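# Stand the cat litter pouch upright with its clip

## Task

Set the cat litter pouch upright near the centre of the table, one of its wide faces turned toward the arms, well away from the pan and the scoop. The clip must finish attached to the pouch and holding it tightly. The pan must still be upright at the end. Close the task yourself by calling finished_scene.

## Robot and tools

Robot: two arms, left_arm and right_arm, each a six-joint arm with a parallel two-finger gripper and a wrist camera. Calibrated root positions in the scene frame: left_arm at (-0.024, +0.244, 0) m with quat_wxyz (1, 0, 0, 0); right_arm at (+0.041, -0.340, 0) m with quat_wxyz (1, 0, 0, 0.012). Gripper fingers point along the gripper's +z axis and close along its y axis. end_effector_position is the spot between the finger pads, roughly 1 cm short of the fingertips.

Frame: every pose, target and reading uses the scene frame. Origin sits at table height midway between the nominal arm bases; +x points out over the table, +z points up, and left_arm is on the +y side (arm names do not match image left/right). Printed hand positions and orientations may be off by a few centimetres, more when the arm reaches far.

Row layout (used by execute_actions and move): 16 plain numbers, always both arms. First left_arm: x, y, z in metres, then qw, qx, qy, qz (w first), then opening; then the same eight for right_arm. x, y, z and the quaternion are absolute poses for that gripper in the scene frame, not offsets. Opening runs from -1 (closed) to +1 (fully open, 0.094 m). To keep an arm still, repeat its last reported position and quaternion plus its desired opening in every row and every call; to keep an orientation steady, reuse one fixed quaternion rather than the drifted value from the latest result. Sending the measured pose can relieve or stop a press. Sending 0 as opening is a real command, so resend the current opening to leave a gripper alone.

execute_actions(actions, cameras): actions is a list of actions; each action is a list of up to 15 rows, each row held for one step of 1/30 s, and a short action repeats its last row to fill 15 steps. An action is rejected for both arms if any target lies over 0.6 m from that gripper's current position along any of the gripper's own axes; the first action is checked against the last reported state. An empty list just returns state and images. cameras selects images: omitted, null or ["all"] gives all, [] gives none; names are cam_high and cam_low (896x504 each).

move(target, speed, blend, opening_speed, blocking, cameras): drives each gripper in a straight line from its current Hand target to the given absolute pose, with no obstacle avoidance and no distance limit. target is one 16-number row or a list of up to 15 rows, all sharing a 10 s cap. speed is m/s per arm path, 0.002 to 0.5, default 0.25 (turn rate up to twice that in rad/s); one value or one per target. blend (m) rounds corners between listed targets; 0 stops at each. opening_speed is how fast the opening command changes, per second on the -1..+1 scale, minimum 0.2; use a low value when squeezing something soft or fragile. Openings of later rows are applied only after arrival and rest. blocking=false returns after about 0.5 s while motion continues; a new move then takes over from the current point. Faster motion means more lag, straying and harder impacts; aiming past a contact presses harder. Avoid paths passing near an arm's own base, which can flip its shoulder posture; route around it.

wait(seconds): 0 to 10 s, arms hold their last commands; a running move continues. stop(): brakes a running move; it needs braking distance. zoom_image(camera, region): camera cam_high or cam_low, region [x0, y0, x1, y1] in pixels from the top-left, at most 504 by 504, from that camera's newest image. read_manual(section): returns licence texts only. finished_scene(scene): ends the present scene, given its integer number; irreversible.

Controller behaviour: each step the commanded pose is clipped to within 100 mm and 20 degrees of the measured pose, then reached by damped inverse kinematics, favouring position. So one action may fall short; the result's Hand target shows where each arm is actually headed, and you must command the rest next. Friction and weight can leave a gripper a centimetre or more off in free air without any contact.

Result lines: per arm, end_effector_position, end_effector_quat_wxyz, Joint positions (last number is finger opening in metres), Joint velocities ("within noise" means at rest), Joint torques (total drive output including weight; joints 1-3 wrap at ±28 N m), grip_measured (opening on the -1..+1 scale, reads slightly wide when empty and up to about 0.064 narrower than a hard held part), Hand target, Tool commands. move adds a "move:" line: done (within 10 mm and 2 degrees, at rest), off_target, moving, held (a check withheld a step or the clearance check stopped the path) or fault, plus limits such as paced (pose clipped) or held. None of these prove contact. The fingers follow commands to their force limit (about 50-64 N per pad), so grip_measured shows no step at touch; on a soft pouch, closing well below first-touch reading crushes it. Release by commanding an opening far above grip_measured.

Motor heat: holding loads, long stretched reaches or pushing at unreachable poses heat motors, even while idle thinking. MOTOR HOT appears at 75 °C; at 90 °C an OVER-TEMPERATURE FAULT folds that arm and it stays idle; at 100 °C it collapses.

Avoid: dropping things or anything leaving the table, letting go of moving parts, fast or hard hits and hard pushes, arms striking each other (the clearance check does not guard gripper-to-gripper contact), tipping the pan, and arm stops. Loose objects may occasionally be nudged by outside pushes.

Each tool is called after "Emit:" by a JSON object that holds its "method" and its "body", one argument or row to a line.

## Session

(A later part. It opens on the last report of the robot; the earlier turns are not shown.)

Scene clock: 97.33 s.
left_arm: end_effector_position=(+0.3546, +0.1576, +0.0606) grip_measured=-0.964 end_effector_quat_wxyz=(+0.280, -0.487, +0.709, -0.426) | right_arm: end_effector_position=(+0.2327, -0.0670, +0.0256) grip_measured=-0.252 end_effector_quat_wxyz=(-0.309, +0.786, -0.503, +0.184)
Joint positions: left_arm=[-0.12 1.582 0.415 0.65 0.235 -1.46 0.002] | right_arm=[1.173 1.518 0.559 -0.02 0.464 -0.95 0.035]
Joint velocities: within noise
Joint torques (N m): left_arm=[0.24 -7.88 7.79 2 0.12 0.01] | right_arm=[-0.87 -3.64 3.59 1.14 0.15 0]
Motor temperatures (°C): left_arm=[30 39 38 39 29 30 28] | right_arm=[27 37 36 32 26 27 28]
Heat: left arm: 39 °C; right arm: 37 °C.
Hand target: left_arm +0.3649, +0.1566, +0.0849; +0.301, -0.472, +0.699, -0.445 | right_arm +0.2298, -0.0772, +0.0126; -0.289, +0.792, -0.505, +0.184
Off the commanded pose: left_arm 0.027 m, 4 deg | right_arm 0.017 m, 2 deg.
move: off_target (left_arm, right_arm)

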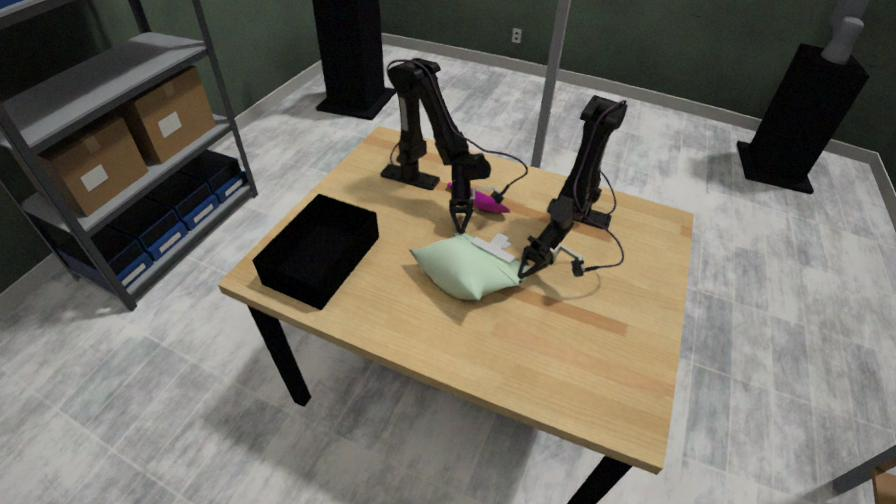

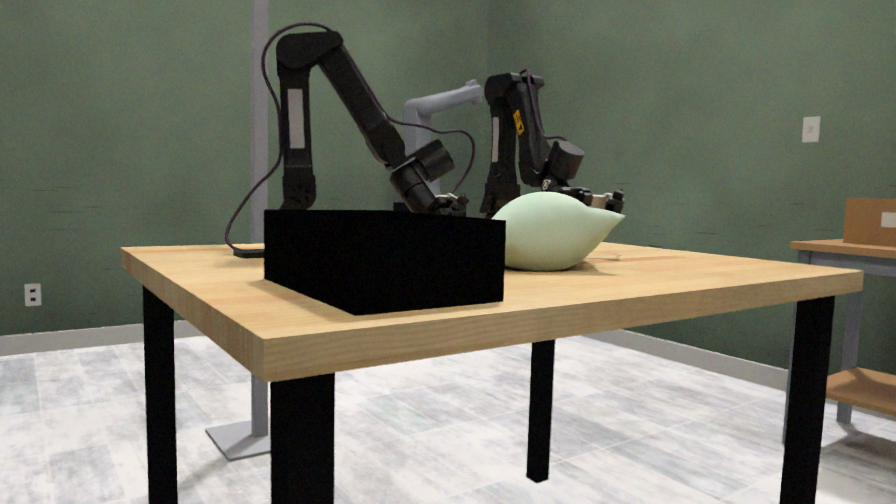

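Emit:
{"method": "move", "body": {
  "target": [
    [0.3655, 0.1565, 0.085, 0.3011, -0.4724, 0.6986, -0.4450, -0.97, 0.277, -0.047, 0.012, 0.2885, -0.7924, 0.5049, -0.1838, -0.25]
  ],
  "speed": 0.04,
  "cameras": ["cam_high", "cam_low"]
}}

Emit:
{"method": "zoom_image", "body": {
  "camera": "cam_high",
  "region": [430, 190, 500, 260]
}}

Scene clock: 99.33 s.
left_arm: end_effector_position=(+0.3621, +0.1739, +0.0644) grip_measured=-0.964 end_effector_quat_wxyz=(+0.308, -0.504, +0.696, -0.409) | right_arm: end_effector_position=(+0.2755, -0.0514, +0.0254) grip_measured=-0.252 end_effector_quat_wxyz=(-0.300, +0.785, -0.503, +0.202)
Joint positions: left_arm=[-0.106 1.577 0.424 0.65 0.169 -1.46 0.002] | right_arm=[1.066 1.652 0.687 0.012 0.439 -1.055 0.035]
Joint velocities: within noise
Joint torques (N m): left_arm=[-0.9 -7.32 7.08 1.98 0.89 0.08] | right_arm=[-2.13 -2.47 7.04 1.26 -0.32 -0.07]
Motor temperatures (°C): left_arm=[30 39 38 39 29 30 28] | right_arm=[27 37 36 32 26 27 28]
Heat: left arm: 39 °C; right arm: 37 °C.
Hand target: left_arm +0.3650, +0.1570, +0.0848; +0.302, -0.472, +0.699, -0.445 | right_arm +0.2764, -0.0479, +0.0125; -0.289, +0.792, -0.505, +0.184
Off the commanded pose: left_arm 0.027 m, 6 deg | right_arm 0.014 m, 3 deg.
move: off_target (left_arm, right_arm)

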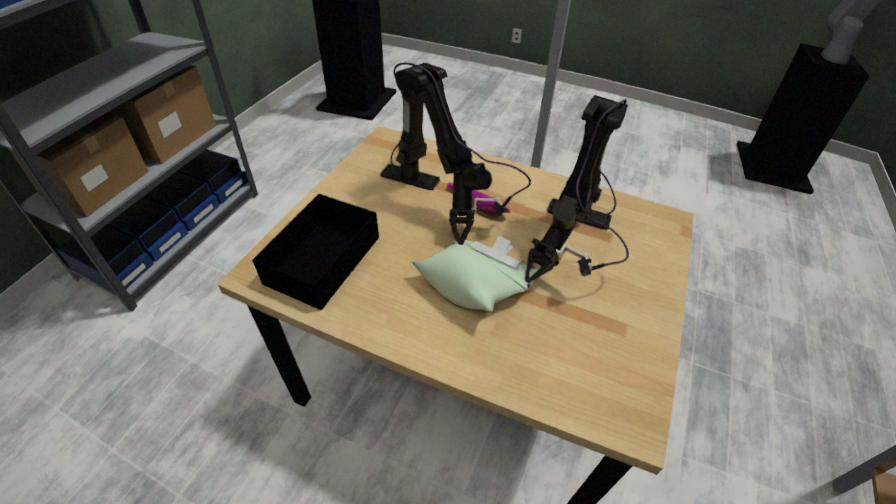

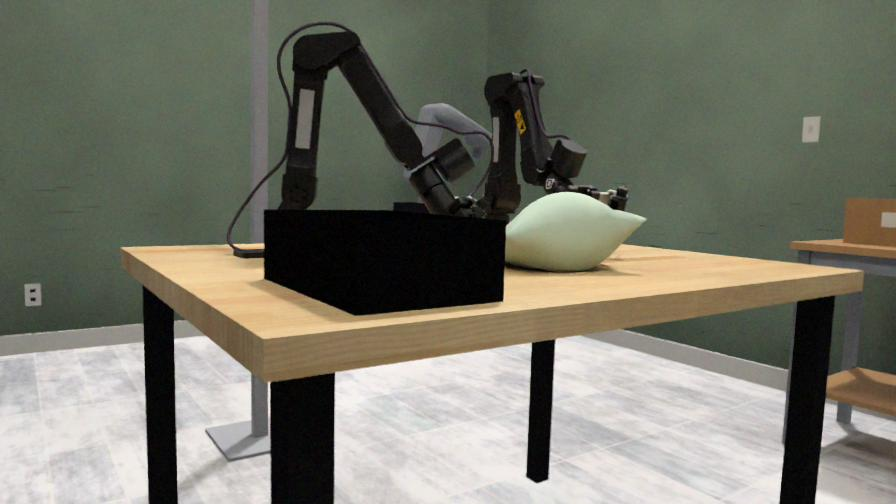

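Scaled by 7.200.

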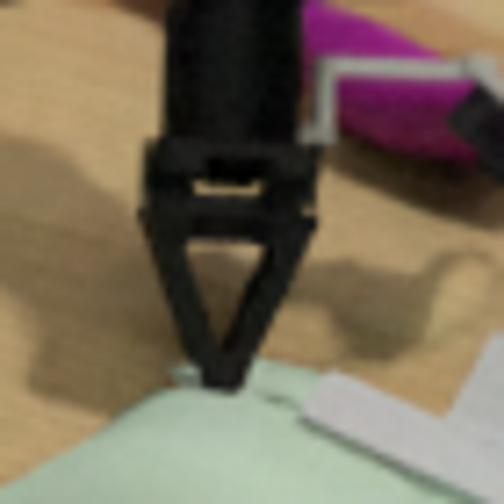

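Emit:
{"method": "move", "body": {
  "target": [
    [0.3655, 0.1565, 0.085, 0.3011, -0.4724, 0.6986, -0.4450, -0.97, 0.230, -0.075, 0.03, 0.2885, -0.7924, 0.5049, -0.1838, -0.25],
    [0.3655, 0.1565, 0.085, 0.3011, -0.4724, 0.6986, -0.4450, -0.97, 0.215, -0.085, 0.14, 0.2885, -0.7924, 0.5049, -0.1838, -0.25]
  ],
  "speed": [0.06, 0.15],
  "blend": [0.01, 0],
  "cameras": ["cam_high"]
}}

Emit:
{"method": "zoom_image", "body": {
  "camera": "cam_high",
  "region": [400, 200, 560, 320]
}}

Scene clock: 104.00 s.
left_arm: end_effector_position=(+0.3609, +0.1711, +0.0639) grip_measured=-0.964 end_effector_quat_wxyz=(+0.302, -0.501, +0.698, -0.413) | right_arm: end_effector_position=(+0.2150, -0.0890, +0.1287) grip_measured=-0.252 end_effector_quat_wxyz=(-0.276, +0.799, -0.501, +0.186)
Joint positions: left_arm=[-0.106 1.577 0.424 0.646 0.186 -1.46 0.002] | right_arm=[1.205 1.24 0.843 -0.667 0.472 -0.916 0.035]
Joint velocities: within noise
Joint torques (N m): left_arm=[-0.96 -7.49 7.17 2.04 0.67 0.05] | right_arm=[0.69 -4.23 9.03 0.93 0.25 0.16]
Motor temperatures (°C): left_arm=[30 38 39 39 29 30 28] | right_arm=[27 37 36 33 26 27 28]
Heat: left arm: 39 °C; right arm: 37 °C.
Hand target: left_arm +0.3650, +0.1568, +0.0848; +0.302, -0.472, +0.699, -0.445 | right_arm +0.2150, -0.0850, +0.1400; -0.289, +0.792, -0.505, +0.184
Off the commanded pose: left_arm 0.026 m, 5 deg | right_arm 0.012 m, 2 deg.
move: off_target (left_arm, right_arm)
Images, in order (width x height): cam_high 896x504.

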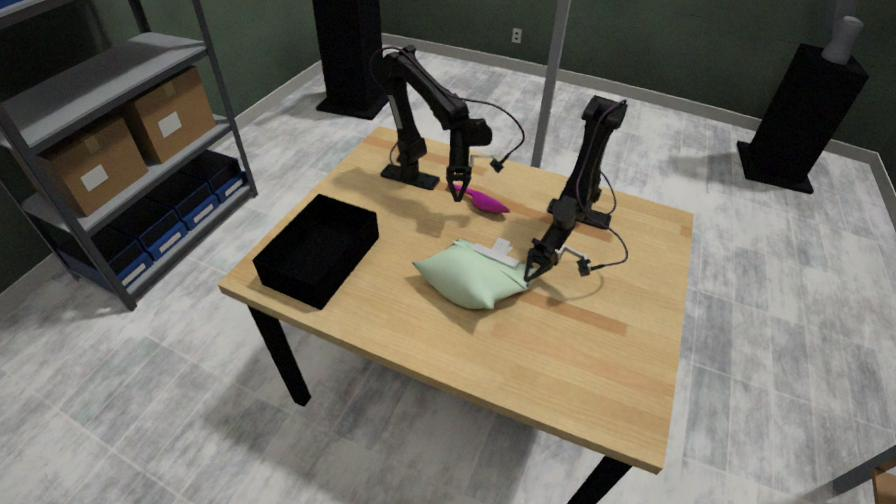

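Scaled by 3.150.

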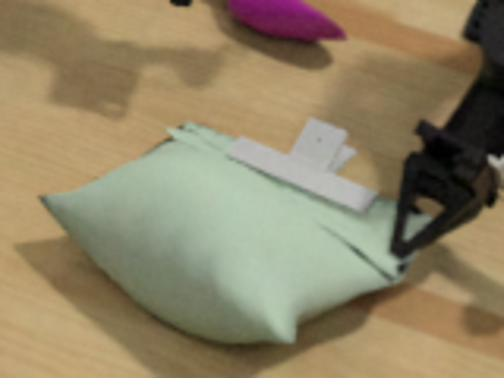

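Emit:
{"method": "move", "body": {
  "target": [
    [0.385, 0.150, 0.15, 0.2369, -0.5081, 0.7505, -0.3500, -0.97, 0.215, -0.085, 0.14, 0.2885, -0.7924, 0.5049, -0.1838, -0.25]
  ],
  "speed": 0.05
}}

Emit:
{"method": "zoom_image", "body": {
  "camera": "cam_high",
  "region": [400, 200, 560, 320]
}}

Emit:
{"method": "zoom_image", "body": {
  "camera": "cam_low",
  "region": [440, 130, 680, 290]
}}

Scene clock: 107.50 s.
left_arm: end_effector_position=(+0.3711, +0.1506, +0.1207) grip_measured=-0.964 end_effector_quat_wxyz=(+0.209, -0.519, +0.761, -0.328) | right_arm: end_effector_position=(+0.2149, -0.0893, +0.1286) grip_measured=-0.252 end_effector_quat_wxyz=(-0.276, +0.799, -0.502, +0.186)
Joint positions: left_arm=[-0.158 1.475 0.885 -0.199 0.176 -1.427 0.002] | right_arm=[1.205 1.24 0.843 -0.668 0.473 -0.915 0.035]
Joint velocities: within noise
Joint torques (N m): left_arm=[0.1 -7.53 11.25 1.81 0.05 -0.01] | right_arm=[0.65 -4.12 8.68 0.86 0.3 0.15]
Motor temperatures (°C): left_arm=[30 38 39 39 29 30 28] | right_arm=[27 37 37 33 26 27 28]
Heat: left arm: 39 °C; right arm: 37 °C.
Hand target: left_arm +0.3836, +0.1502, +0.1502; +0.237, -0.508, +0.750, -0.350 | right_arm +0.2150, -0.0851, +0.1400; -0.289, +0.792, -0.505, +0.184
Off the commanded pose: left_arm 0.032 m, 4 deg | right_arm 0.012 m, 2 deg.
move: off_target (left_arm, right_arm)

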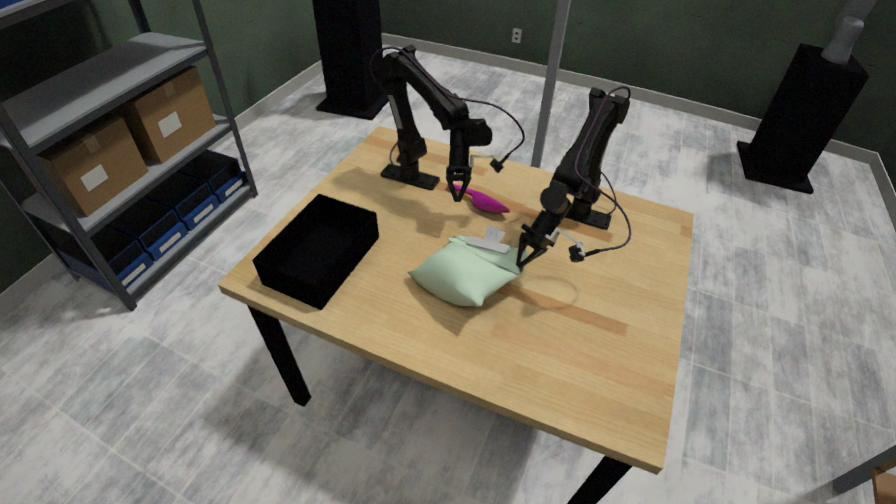

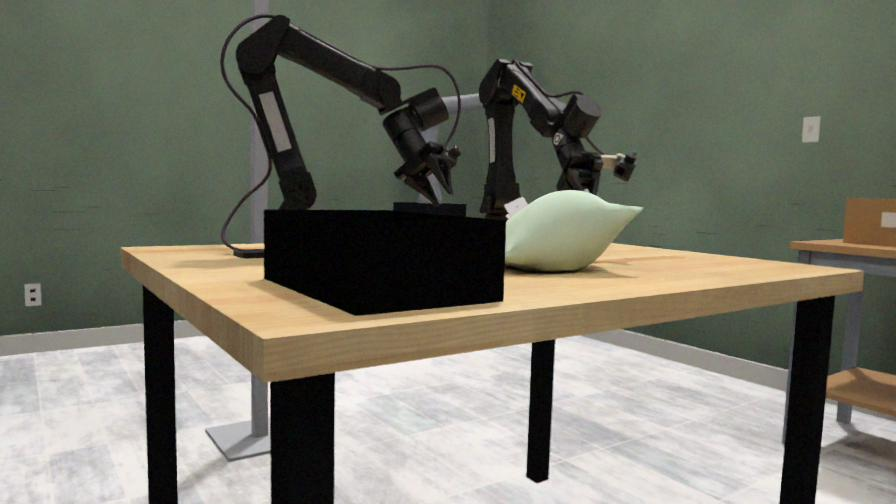

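Scaled by 3.150.

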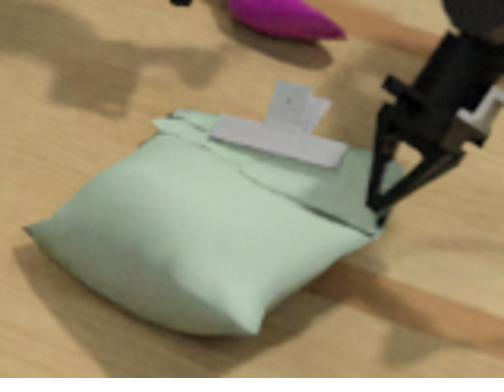

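Scaled by 2.100.

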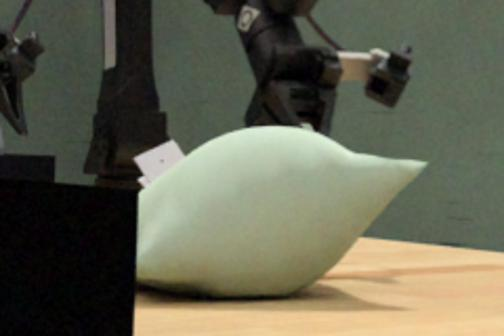

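Emit:
{"method": "move", "body": {
  "target": [
    [0.40, 0.135, 0.21, 0.1451, -0.5415, 0.7999, -0.2143, -0.97, 0.215, -0.085, 0.14, 0.2885, -0.7924, 0.5049, -0.1838, -0.25]
  ],
  "speed": 0.06
}}

Emit:
{"method": "zoom_image", "body": {
  "camera": "cam_high",
  "region": [400, 200, 560, 320]
}}

Emit:
{"method": "zoom_image", "body": {
  "camera": "cam_low",
  "region": [440, 130, 680, 290]
}}

Scene clock: 111.13 s.
left_arm: end_effector_position=(+0.3889, +0.1357, +0.1856) grip_measured=-0.964 end_effector_quat_wxyz=(+0.119, -0.545, +0.807, -0.193) | right_arm: end_effector_position=(+0.2149, -0.0893, +0.1285) grip_measured=-0.252 end_effector_quat_wxyz=(-0.276, +0.799, -0.502, +0.186)
Joint positions: left_arm=[-0.222 1.756 1.637 -1.002 0.09 -1.429 0.002] | right_arm=[1.205 1.24 0.843 -0.668 0.473 -0.915 0.035]
Joint velocities: within noise
Joint torques (N m): left_arm=[0.09 -8.76 11.64 1.3 -0.07 -0.02] | right_arm=[0.88 -4.34 8.73 0.93 0.31 0.13]
Motor temperatures (°C): left_arm=[30 38 41 39 29 30 28] | right_arm=[27 37 38 33 26 27 28]
Heat: left arm: 41 °C; right arm: 38 °C.
Hand target: left_arm +0.3989, +0.1352, +0.2101; +0.145, -0.541, +0.800, -0.215 | right_arm +0.2150, -0.0851, +0.1399; -0.289, +0.792, -0.505, +0.184
Off the commanded pose: left_arm 0.027 m, 4 deg | right_arm 0.012 m, 2 deg.
move: off_target (left_arm, right_arm)

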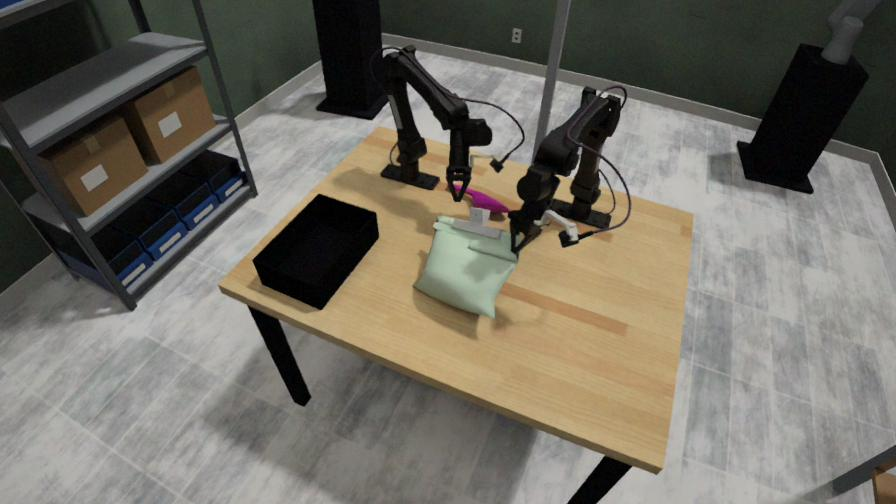

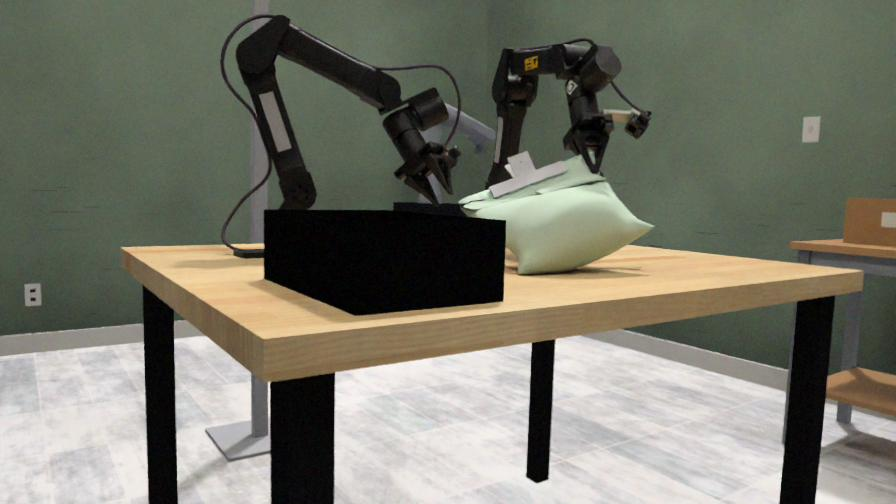

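Scaled by 3.150.

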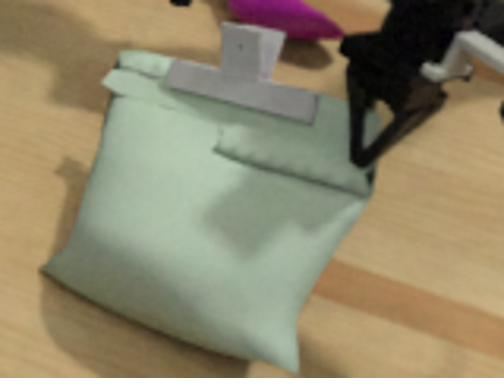

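Scaled by 2.100.

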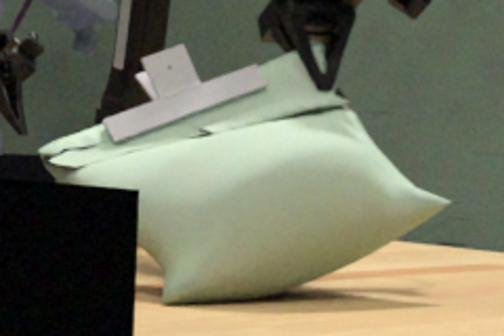

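Emit:
{"method": "zoom_image", "body": {
  "camera": "cam_high",
  "region": [420, 205, 480, 255]
}}

Emit:
{"method": "zoom_image", "body": {
  "camera": "cam_low",
  "region": [440, 130, 580, 230]
}}

Scaled by 8.400.

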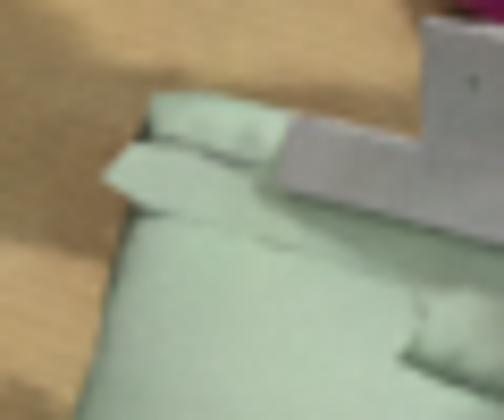

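Scaled by 3.600.

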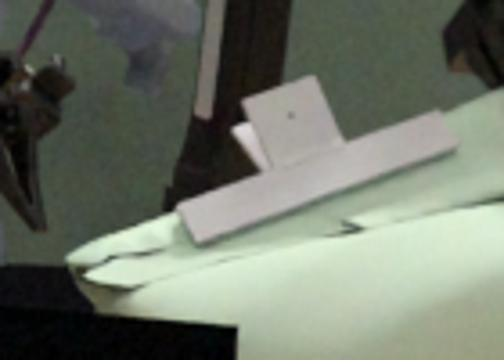

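Emit:
{"method": "move", "body": {
  "target": [
    [0.375, 0.13, 0.26, 0.1057, -0.5995, 0.7813, -0.1378, -0.97, 0.215, -0.085, 0.14, 0.2885, -0.7924, 0.5049, -0.1838, -0.25]
  ],
  "speed": 0.06
}}

Emit:
{"method": "zoom_image", "body": {
  "camera": "cam_high",
  "region": [400, 200, 560, 320]
}}

Emit:
{"method": "zoom_image", "body": {
  "camera": "cam_low",
  "region": [440, 110, 680, 290]
}}

Scene clock: 118.13 s.
left_arm: end_effector_position=(+0.3673, +0.1308, +0.2353) grip_measured=-0.964 end_effector_quat_wxyz=(+0.076, -0.604, +0.786, -0.109) | right_arm: end_effector_position=(+0.2149, -0.0894, +0.1285) grip_measured=-0.252 end_effector_quat_wxyz=(-0.275, +0.799, -0.502, +0.186)
Joint positions: left_arm=[-0.282 1.938 2.149 -1.514 0.007 -1.592 0.002] | right_arm=[1.205 1.24 0.843 -0.669 0.473 -0.915 0.035]
Joint velocities: within noise
Joint torques (N m): left_arm=[-0.1 -10.17 11.3 0.96 -0.2 0.01] | right_arm=[0.59 -4.19 8.66 0.94 0.25 0.17]
Motor temperatures (°C): left_arm=[30 39 42 38 29 30 28] | right_arm=[27 37 40 33 26 27 28]
Heat: left arm: 42 °C; right arm: 40 °C.
Hand target: left_arm +0.3737, +0.1304, +0.2598; +0.106, -0.600, +0.781, -0.138 | right_arm +0.2150, -0.0851, +0.1399; -0.289, +0.792, -0.505, +0.184
Off the commanded pose: left_arm 0.026 m, 5 deg | right_arm 0.012 m, 2 deg.
move: off_target (left_arm, right_arm)

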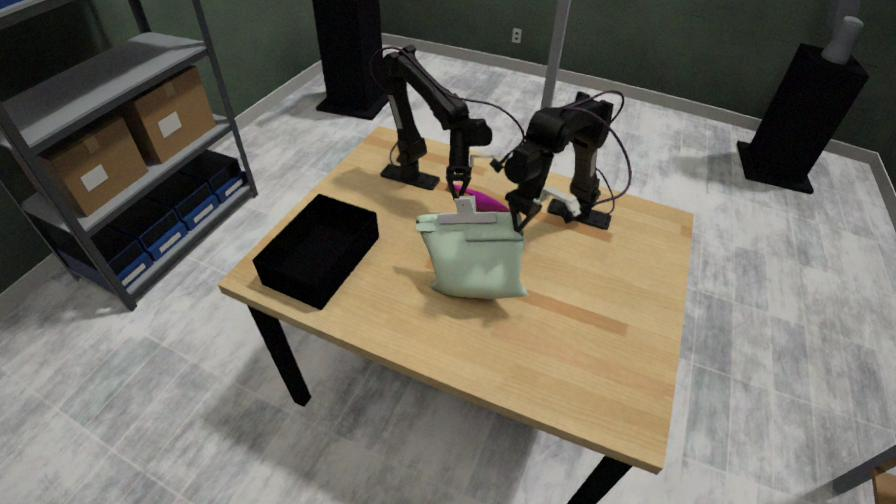

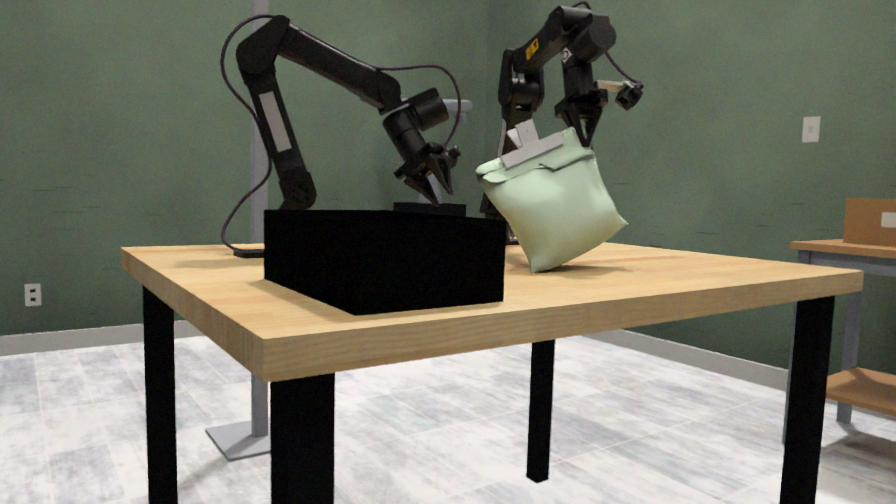

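Scaled by 3.150.

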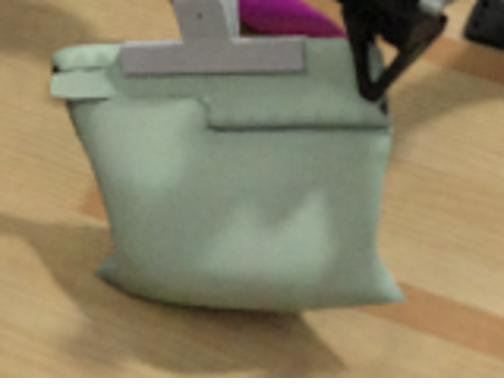

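Scaled by 2.100.

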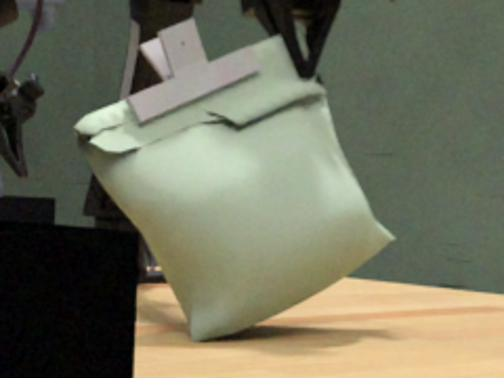

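Emit:
{"method": "move", "body": {
  "target": [
    [0.30, 0.10, 0.30, 0.1751, -0.6532, 0.7128, -0.1911, -0.97, 0.215, -0.085, 0.14, 0.2885, -0.7924, 0.5049, -0.1838, -0.25]
  ],
  "speed": 0.06
}}

Emit:
{"method": "zoom_image", "body": {
  "camera": "cam_high",
  "region": [400, 180, 560, 300]
}}

Emit:
{"method": "zoom_image", "body": {
  "camera": "cam_low",
  "region": [420, 100, 660, 290]
}}

Scene clock: 122.10 s.
left_arm: end_effector_position=(+0.2962, +0.0983, +0.2670) grip_measured=-0.964 end_effector_quat_wxyz=(+0.141, -0.658, +0.727, -0.134) | right_arm: end_effector_position=(+0.2149, -0.0894, +0.1285) grip_measured=-0.252 end_effector_quat_wxyz=(-0.275, +0.799, -0.502, +0.186)
Joint positions: left_arm=[-0.523 1.656 1.894 -1.46 -0.184 -1.961 0.002] | right_arm=[1.205 1.24 0.843 -0.669 0.473 -0.915 0.035]
Joint velocities: within noise
Joint torques (N m): left_arm=[-0.29 -11.79 7.51 1.59 -0.5 0.07] | right_arm=[0.66 -4.21 8.77 0.88 0.32 0.17]
Motor temperatures (°C): left_arm=[30 41 42 37 29 30 28] | right_arm=[27 37 40 33 26 27 28]
Heat: left arm: 42 °C; right arm: 40 °C.
Hand target: left_arm +0.2983, +0.1007, +0.3000; +0.174, -0.654, +0.712, -0.190 | right_arm +0.2150, -0.0851, +0.1400; -0.289, +0.792, -0.505, +0.184
Off the commanded pose: left_arm 0.033 m, 8 deg | right_arm 0.012 m, 2 deg.
move: off_target (left_arm, right_arm)

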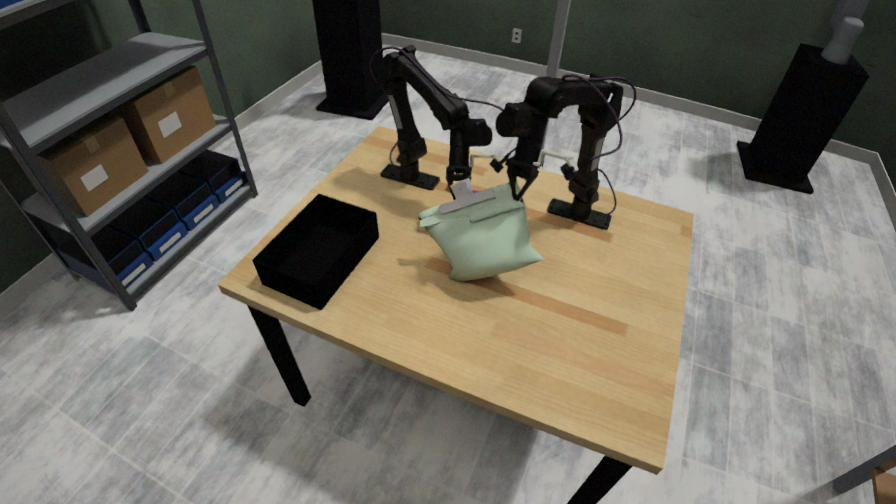

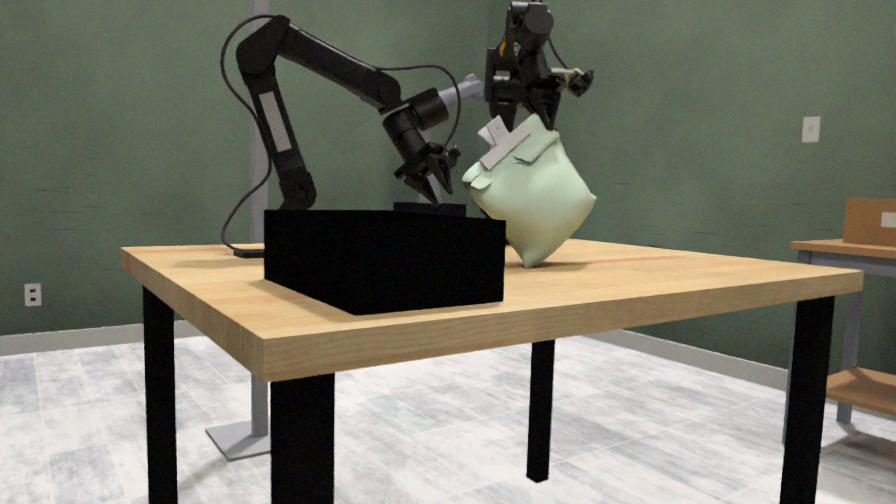

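Scaled by 3.150.

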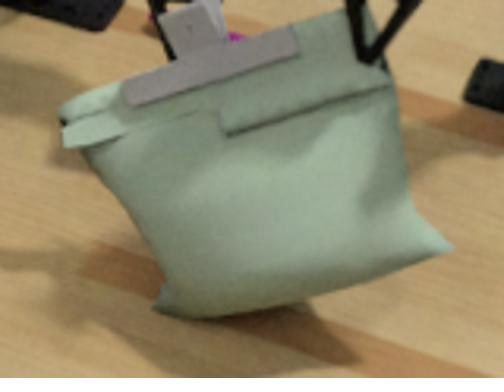

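Scaled by 2.100.

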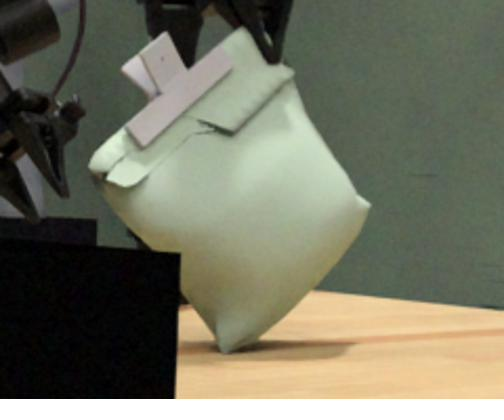

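Emit:
{"method": "move", "body": {
  "target": [
    [0.30, 0.10, 0.30, 0.1751, -0.6532, 0.7128, -0.1911, -0.97, 0.19, -0.20, 0.20, 0.2885, -0.7924, 0.5049, -0.1838, 0.0],
    [0.30, 0.10, 0.30, 0.1751, -0.6532, 0.7128, -0.1911, -0.97, 0.30, -0.235, 0.215, 0.5554, -0.6820, 0.4663, 0.0918, 0.0]
  ],
  "speed": [0.15, 0.15],
  "blend": [0.02, 0]
}}

Emit:
{"method": "zoom_image", "body": {
  "camera": "cam_high",
  "region": [390, 160, 550, 290]
}}

Emit:
{"method": "zoom_image", "body": {
  "camera": "cam_low",
  "region": [380, 90, 620, 290]
}}

Scene clock: 127.60 s.
left_arm: end_effector_position=(+0.2962, +0.0984, +0.2670) grip_measured=-0.964 end_effector_quat_wxyz=(+0.141, -0.659, +0.727, -0.134) | right_arm: end_effector_position=(+0.2975, -0.2349, +0.2056) grip_measured=-0.002 end_effector_quat_wxyz=(-0.546, +0.686, -0.473, -0.092)
Joint positions: left_arm=[-0.523 1.656 1.894 -1.46 -0.185 -1.963 0.002] | right_arm=[-0.26 1.144 0.821 -0.804 -1.127 -1.886 0.047]
Joint velocities: within noise
Joint torques (N m): left_arm=[-0.47 -11.69 7.5 1.55 -0.5 0.04] | right_arm=[-0.77 -2.37 8.38 0.77 -0.85 -0.03]
Motor temperatures (°C): left_arm=[30 40 42 37 29 30 28] | right_arm=[27 37 40 33 26 27 28]
Heat: left arm: 42 °C; right arm: 40 °C.
Hand target: left_arm +0.2984, +0.1008, +0.3000; +0.174, -0.654, +0.712, -0.190 | right_arm +0.2998, -0.2350, +0.2149; -0.556, +0.682, -0.467, -0.092
Off the commanded pose: left_arm 0.033 m, 8 deg | right_arm 0.010 m, 1 deg.
move: off_target (left_arm)

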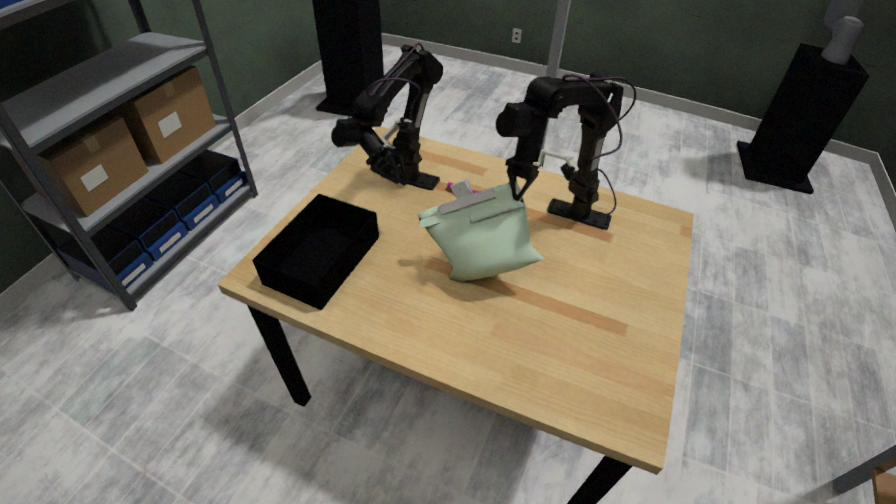

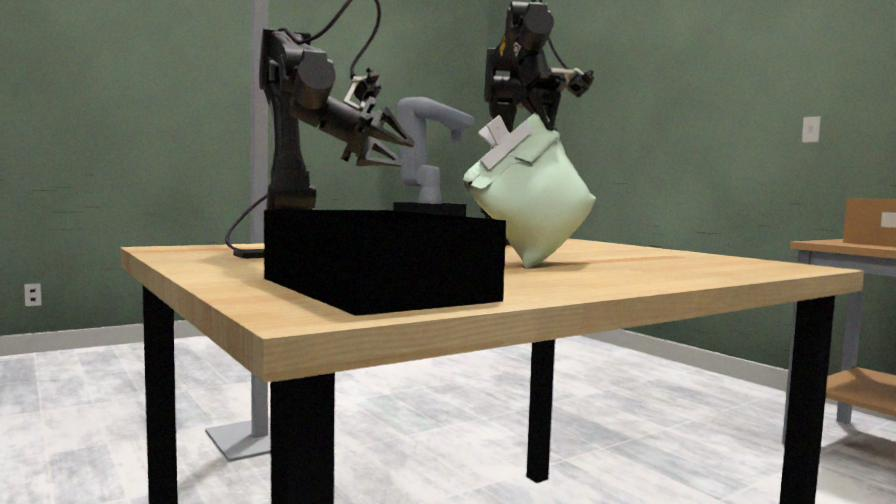

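Scaled by 3.150.

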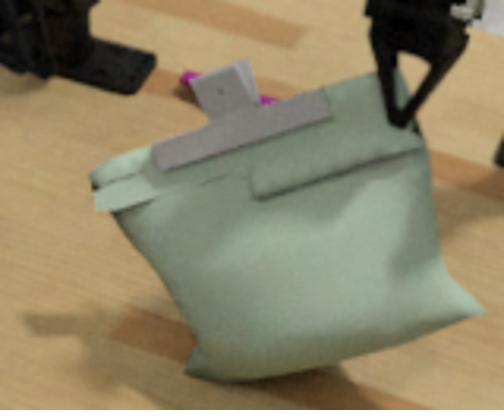

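Scaled by 2.100.

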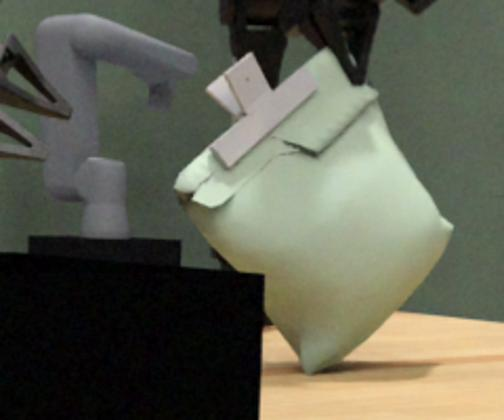

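Emit:
{"method": "execute_actions", "body": {
  "actions": []
}}

Scene clock: 128.40 s.
left_arm: end_effector_position=(+0.2962, +0.0984, +0.2670) grip_measured=-0.964 end_effector_quat_wxyz=(+0.141, -0.659, +0.727, -0.134) | right_arm: end_effector_position=(+0.2975, -0.2348, +0.2057) grip_measured=-0.002 end_effector_quat_wxyz=(-0.546, +0.686, -0.473, -0.092)
Joint positions: left_arm=[-0.523 1.656 1.894 -1.46 -0.185 -1.963 0.002] | right_arm=[-0.26 1.144 0.821 -0.804 -1.127 -1.887 0.047]
Joint velocities: within noise
Joint torques (N m): left_arm=[-0.27 -11.66 7.46 1.56 -0.48 0.02] | right_arm=[-0.8 -2.3 8.29 0.75 -0.85 -0.01]
Motor temperatures (°C): left_arm=[30 40 42 37 29 30 28] | right_arm=[27 37 40 33 26 27 28]
Heat: left arm: 42 °C; right arm: 40 °C.
Hand target: left_arm +0.2984, +0.1008, +0.3000; +0.174, -0.654, +0.712, -0.190 | right_arm +0.2998, -0.2350, +0.2149; -0.555, +0.682, -0.467, -0.092
Tool commands: left_gripper/opening=-0.97 right_gripper/opening=+0.0
Off the commanded pose: left_arm 0.033 m, 8 deg | right_arm 0.010 m, 1 deg.

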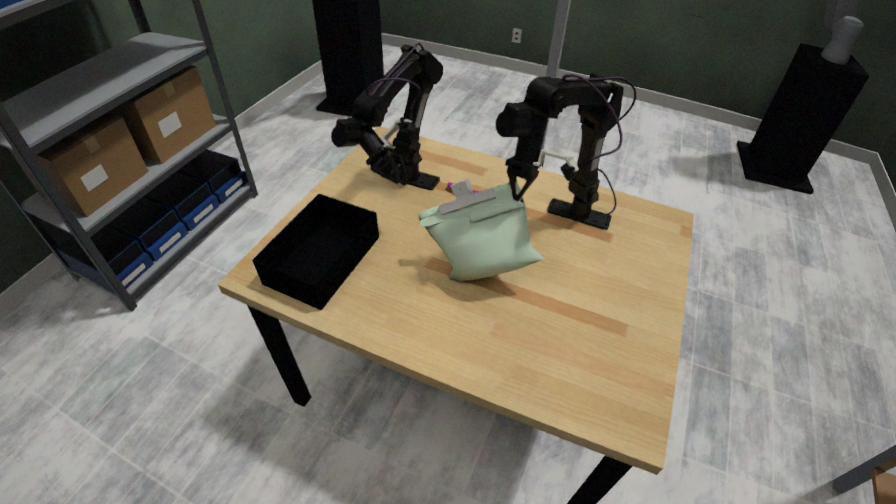

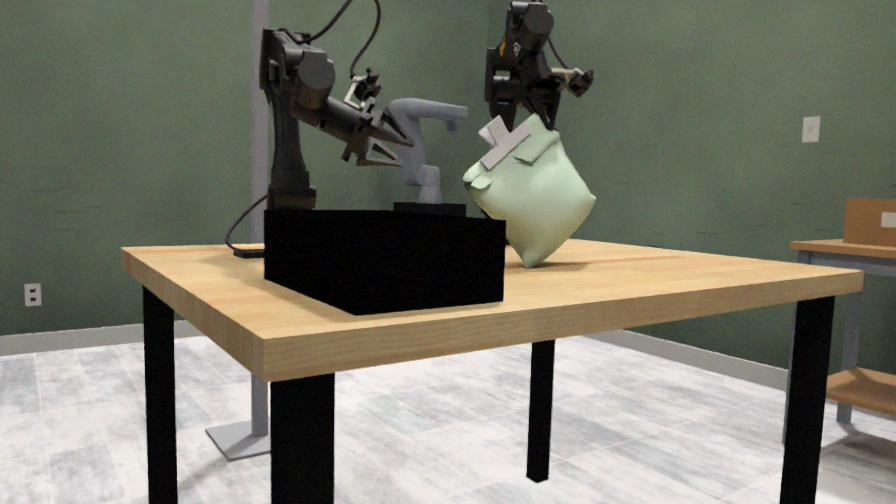

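Emit:
{"method": "zoom_image", "body": {
  "camera": "cam_high",
  "region": [330, 120, 570, 300]
}}

Emit:
{"method": "zoom_image", "body": {
  "camera": "cam_low",
  "region": [340, 80, 620, 290]
}}

Scaled by 2.100.

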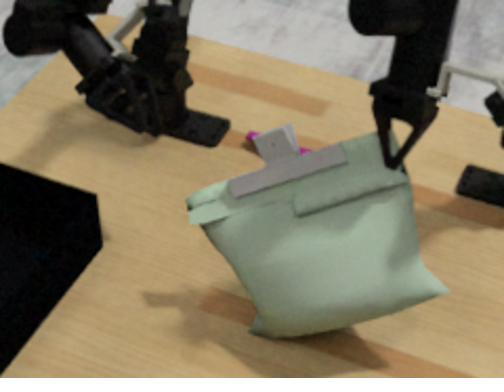

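Scaled by 1.800.

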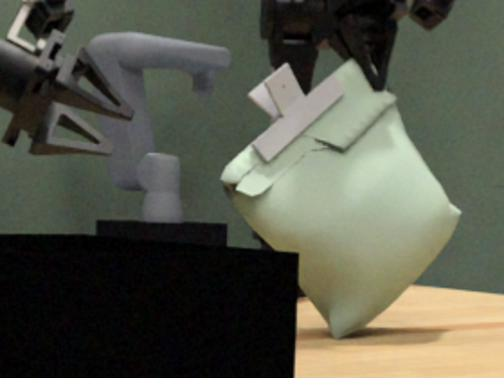

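Emit:
{"method": "move", "body": {
  "target": [0.30, 0.10, 0.30, 0.1751, -0.6532, 0.7128, -0.1911, -0.97, 0.328, -0.177, 0.199, 0.5554, -0.6820, 0.4663, 0.0918, 0.0],
  "speed": 0.08
}}

Emit:
{"method": "zoom_image", "body": {
  "camera": "cam_high",
  "region": [330, 120, 570, 300]
}}

Emit:
{"method": "zoom_image", "body": {
  "camera": "cam_low",
  "region": [340, 80, 620, 290]
}}

Scene clock: 130.40 s.
left_arm: end_effector_position=(+0.2962, +0.0984, +0.2670) grip_measured=-0.964 end_effector_quat_wxyz=(+0.141, -0.659, +0.726, -0.134) | right_arm: end_effector_position=(+0.3330, -0.1790, +0.2087) grip_measured=-0.002 end_effector_quat_wxyz=(-0.563, +0.685, -0.456, -0.075)
Joint positions: left_arm=[-0.523 1.656 1.894 -1.46 -0.185 -1.964 0.002] | right_arm=[0.022 1.166 0.744 -0.247 -0.962 -1.426 0.047]
Joint velocities: within noise
Joint torques (N m): left_arm=[-0.53 -11.92 7.27 1.53 -0.46 0.03] | right_arm=[0.39 -3 5.18 1.34 -0.42 0.07]
Motor temperatures (°C): left_arm=[30 40 42 37 29 30 28] | right_arm=[27 36 40 33 26 27 28]
Heat: left arm: 42 °C; right arm: 40 °C.
Hand target: left_arm +0.2984, +0.1008, +0.3000; +0.174, -0.654, +0.712, -0.190 | right_arm +0.3280, -0.1770, +0.1991; -0.555, +0.682, -0.466, -0.092
Off the commanded pose: left_arm 0.033 m, 8 deg | right_arm 0.011 m, 2 deg.
move: off_target (left_arm, right_arm)

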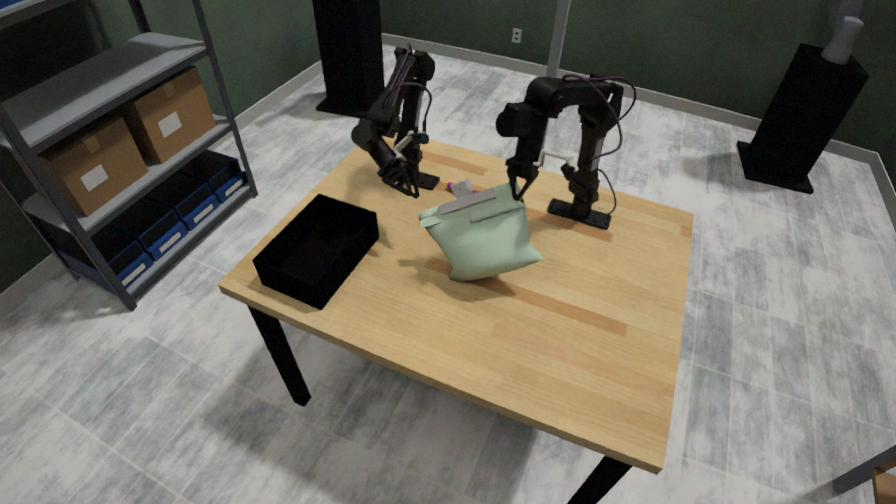

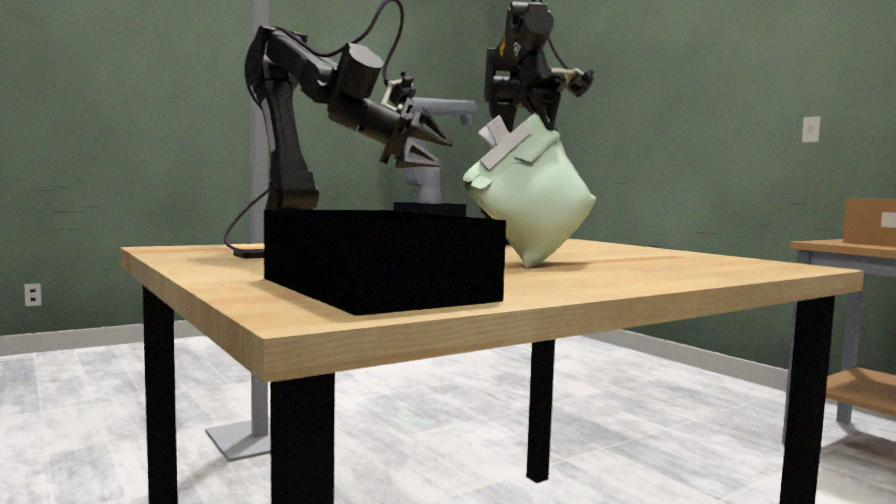

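Scaled by 2.100.

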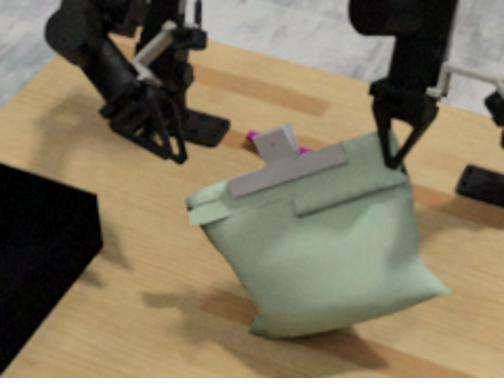

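Scaled by 1.800.

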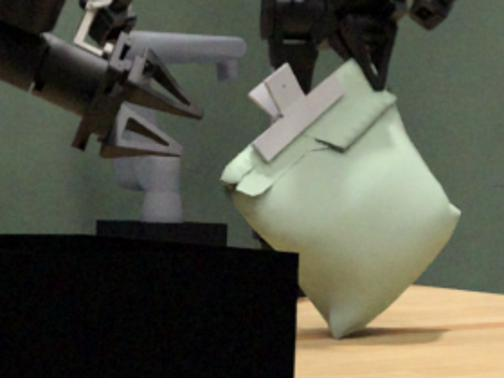

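Emit:
{"method": "move", "body": {
  "target": [0.30, 0.10, 0.30, 0.1751, -0.6532, 0.7128, -0.1911, -0.97, 0.316, -0.181, 0.184, 0.5554, -0.6820, 0.4663, 0.0918, 0.0],
  "speed": 0.08,
  "cameras": ["cam_low", "cam_high"]
}}

Emit:
{"method": "zoom_image", "body": {
  "camera": "cam_low",
  "region": [340, 80, 620, 290]
}}

Scene clock: 132.03 s.
left_arm: end_effector_position=(+0.2962, +0.0984, +0.2670) grip_measured=-0.964 end_effector_quat_wxyz=(+0.141, -0.659, +0.726, -0.134) | right_arm: end_effector_position=(+0.3216, -0.1796, +0.1865) grip_measured=-0.002 end_effector_quat_wxyz=(-0.554, +0.685, -0.465, -0.085)
Joint positions: left_arm=[-0.523 1.656 1.894 -1.46 -0.185 -1.964 0.002] | right_arm=[0.022 1.148 0.663 -0.219 -0.961 -1.43 0.047]
Joint velocities: within noise
Joint torques (N m): left_arm=[-0.47 -11.86 7.51 1.56 -0.45 0.04] | right_arm=[-1.17 -4.07 5.19 1.28 -0.59 -0.02]
Motor temperatures (°C): left_arm=[30 40 42 37 29 30 28] | right_arm=[27 36 39 33 26 27 28]
Heat: left arm: 42 °C; right arm: 39 °C.
Hand target: left_arm +0.2984, +0.1008, +0.3000; +0.174, -0.653, +0.712, -0.190 | right_arm +0.3162, -0.1808, +0.1839; -0.555, +0.682, -0.466, -0.092
Off the commanded pose: left_arm 0.033 m, 8 deg | right_arm 0.006 m, 1 deg.
move: off_target (left_arm)

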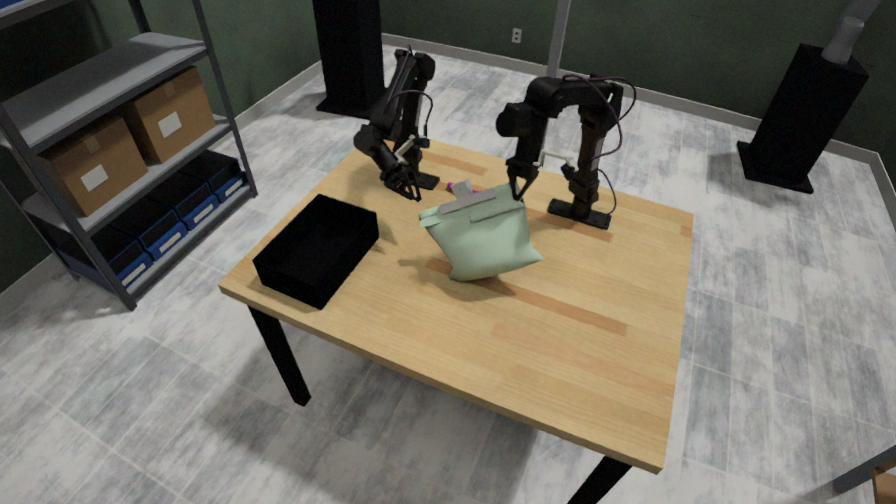

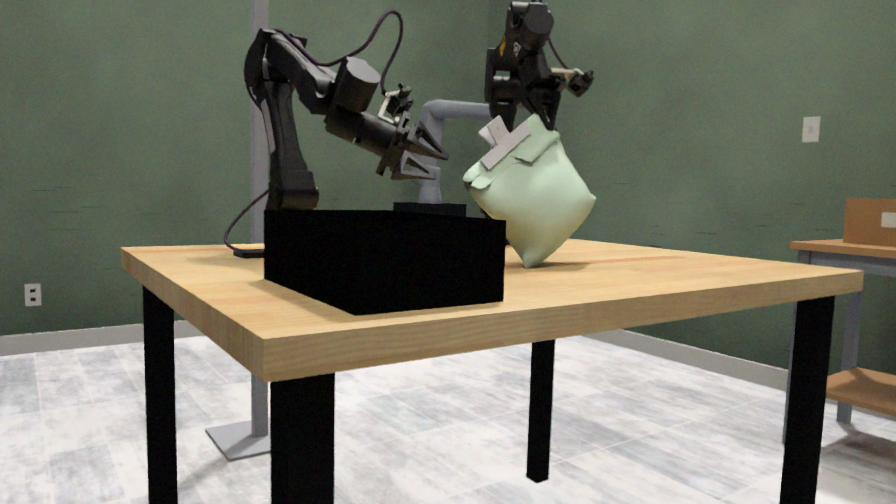

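Scaled by 1.800.

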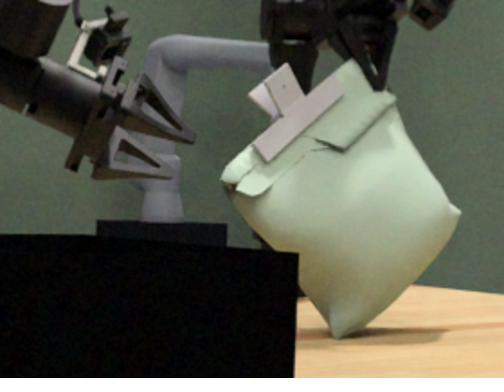

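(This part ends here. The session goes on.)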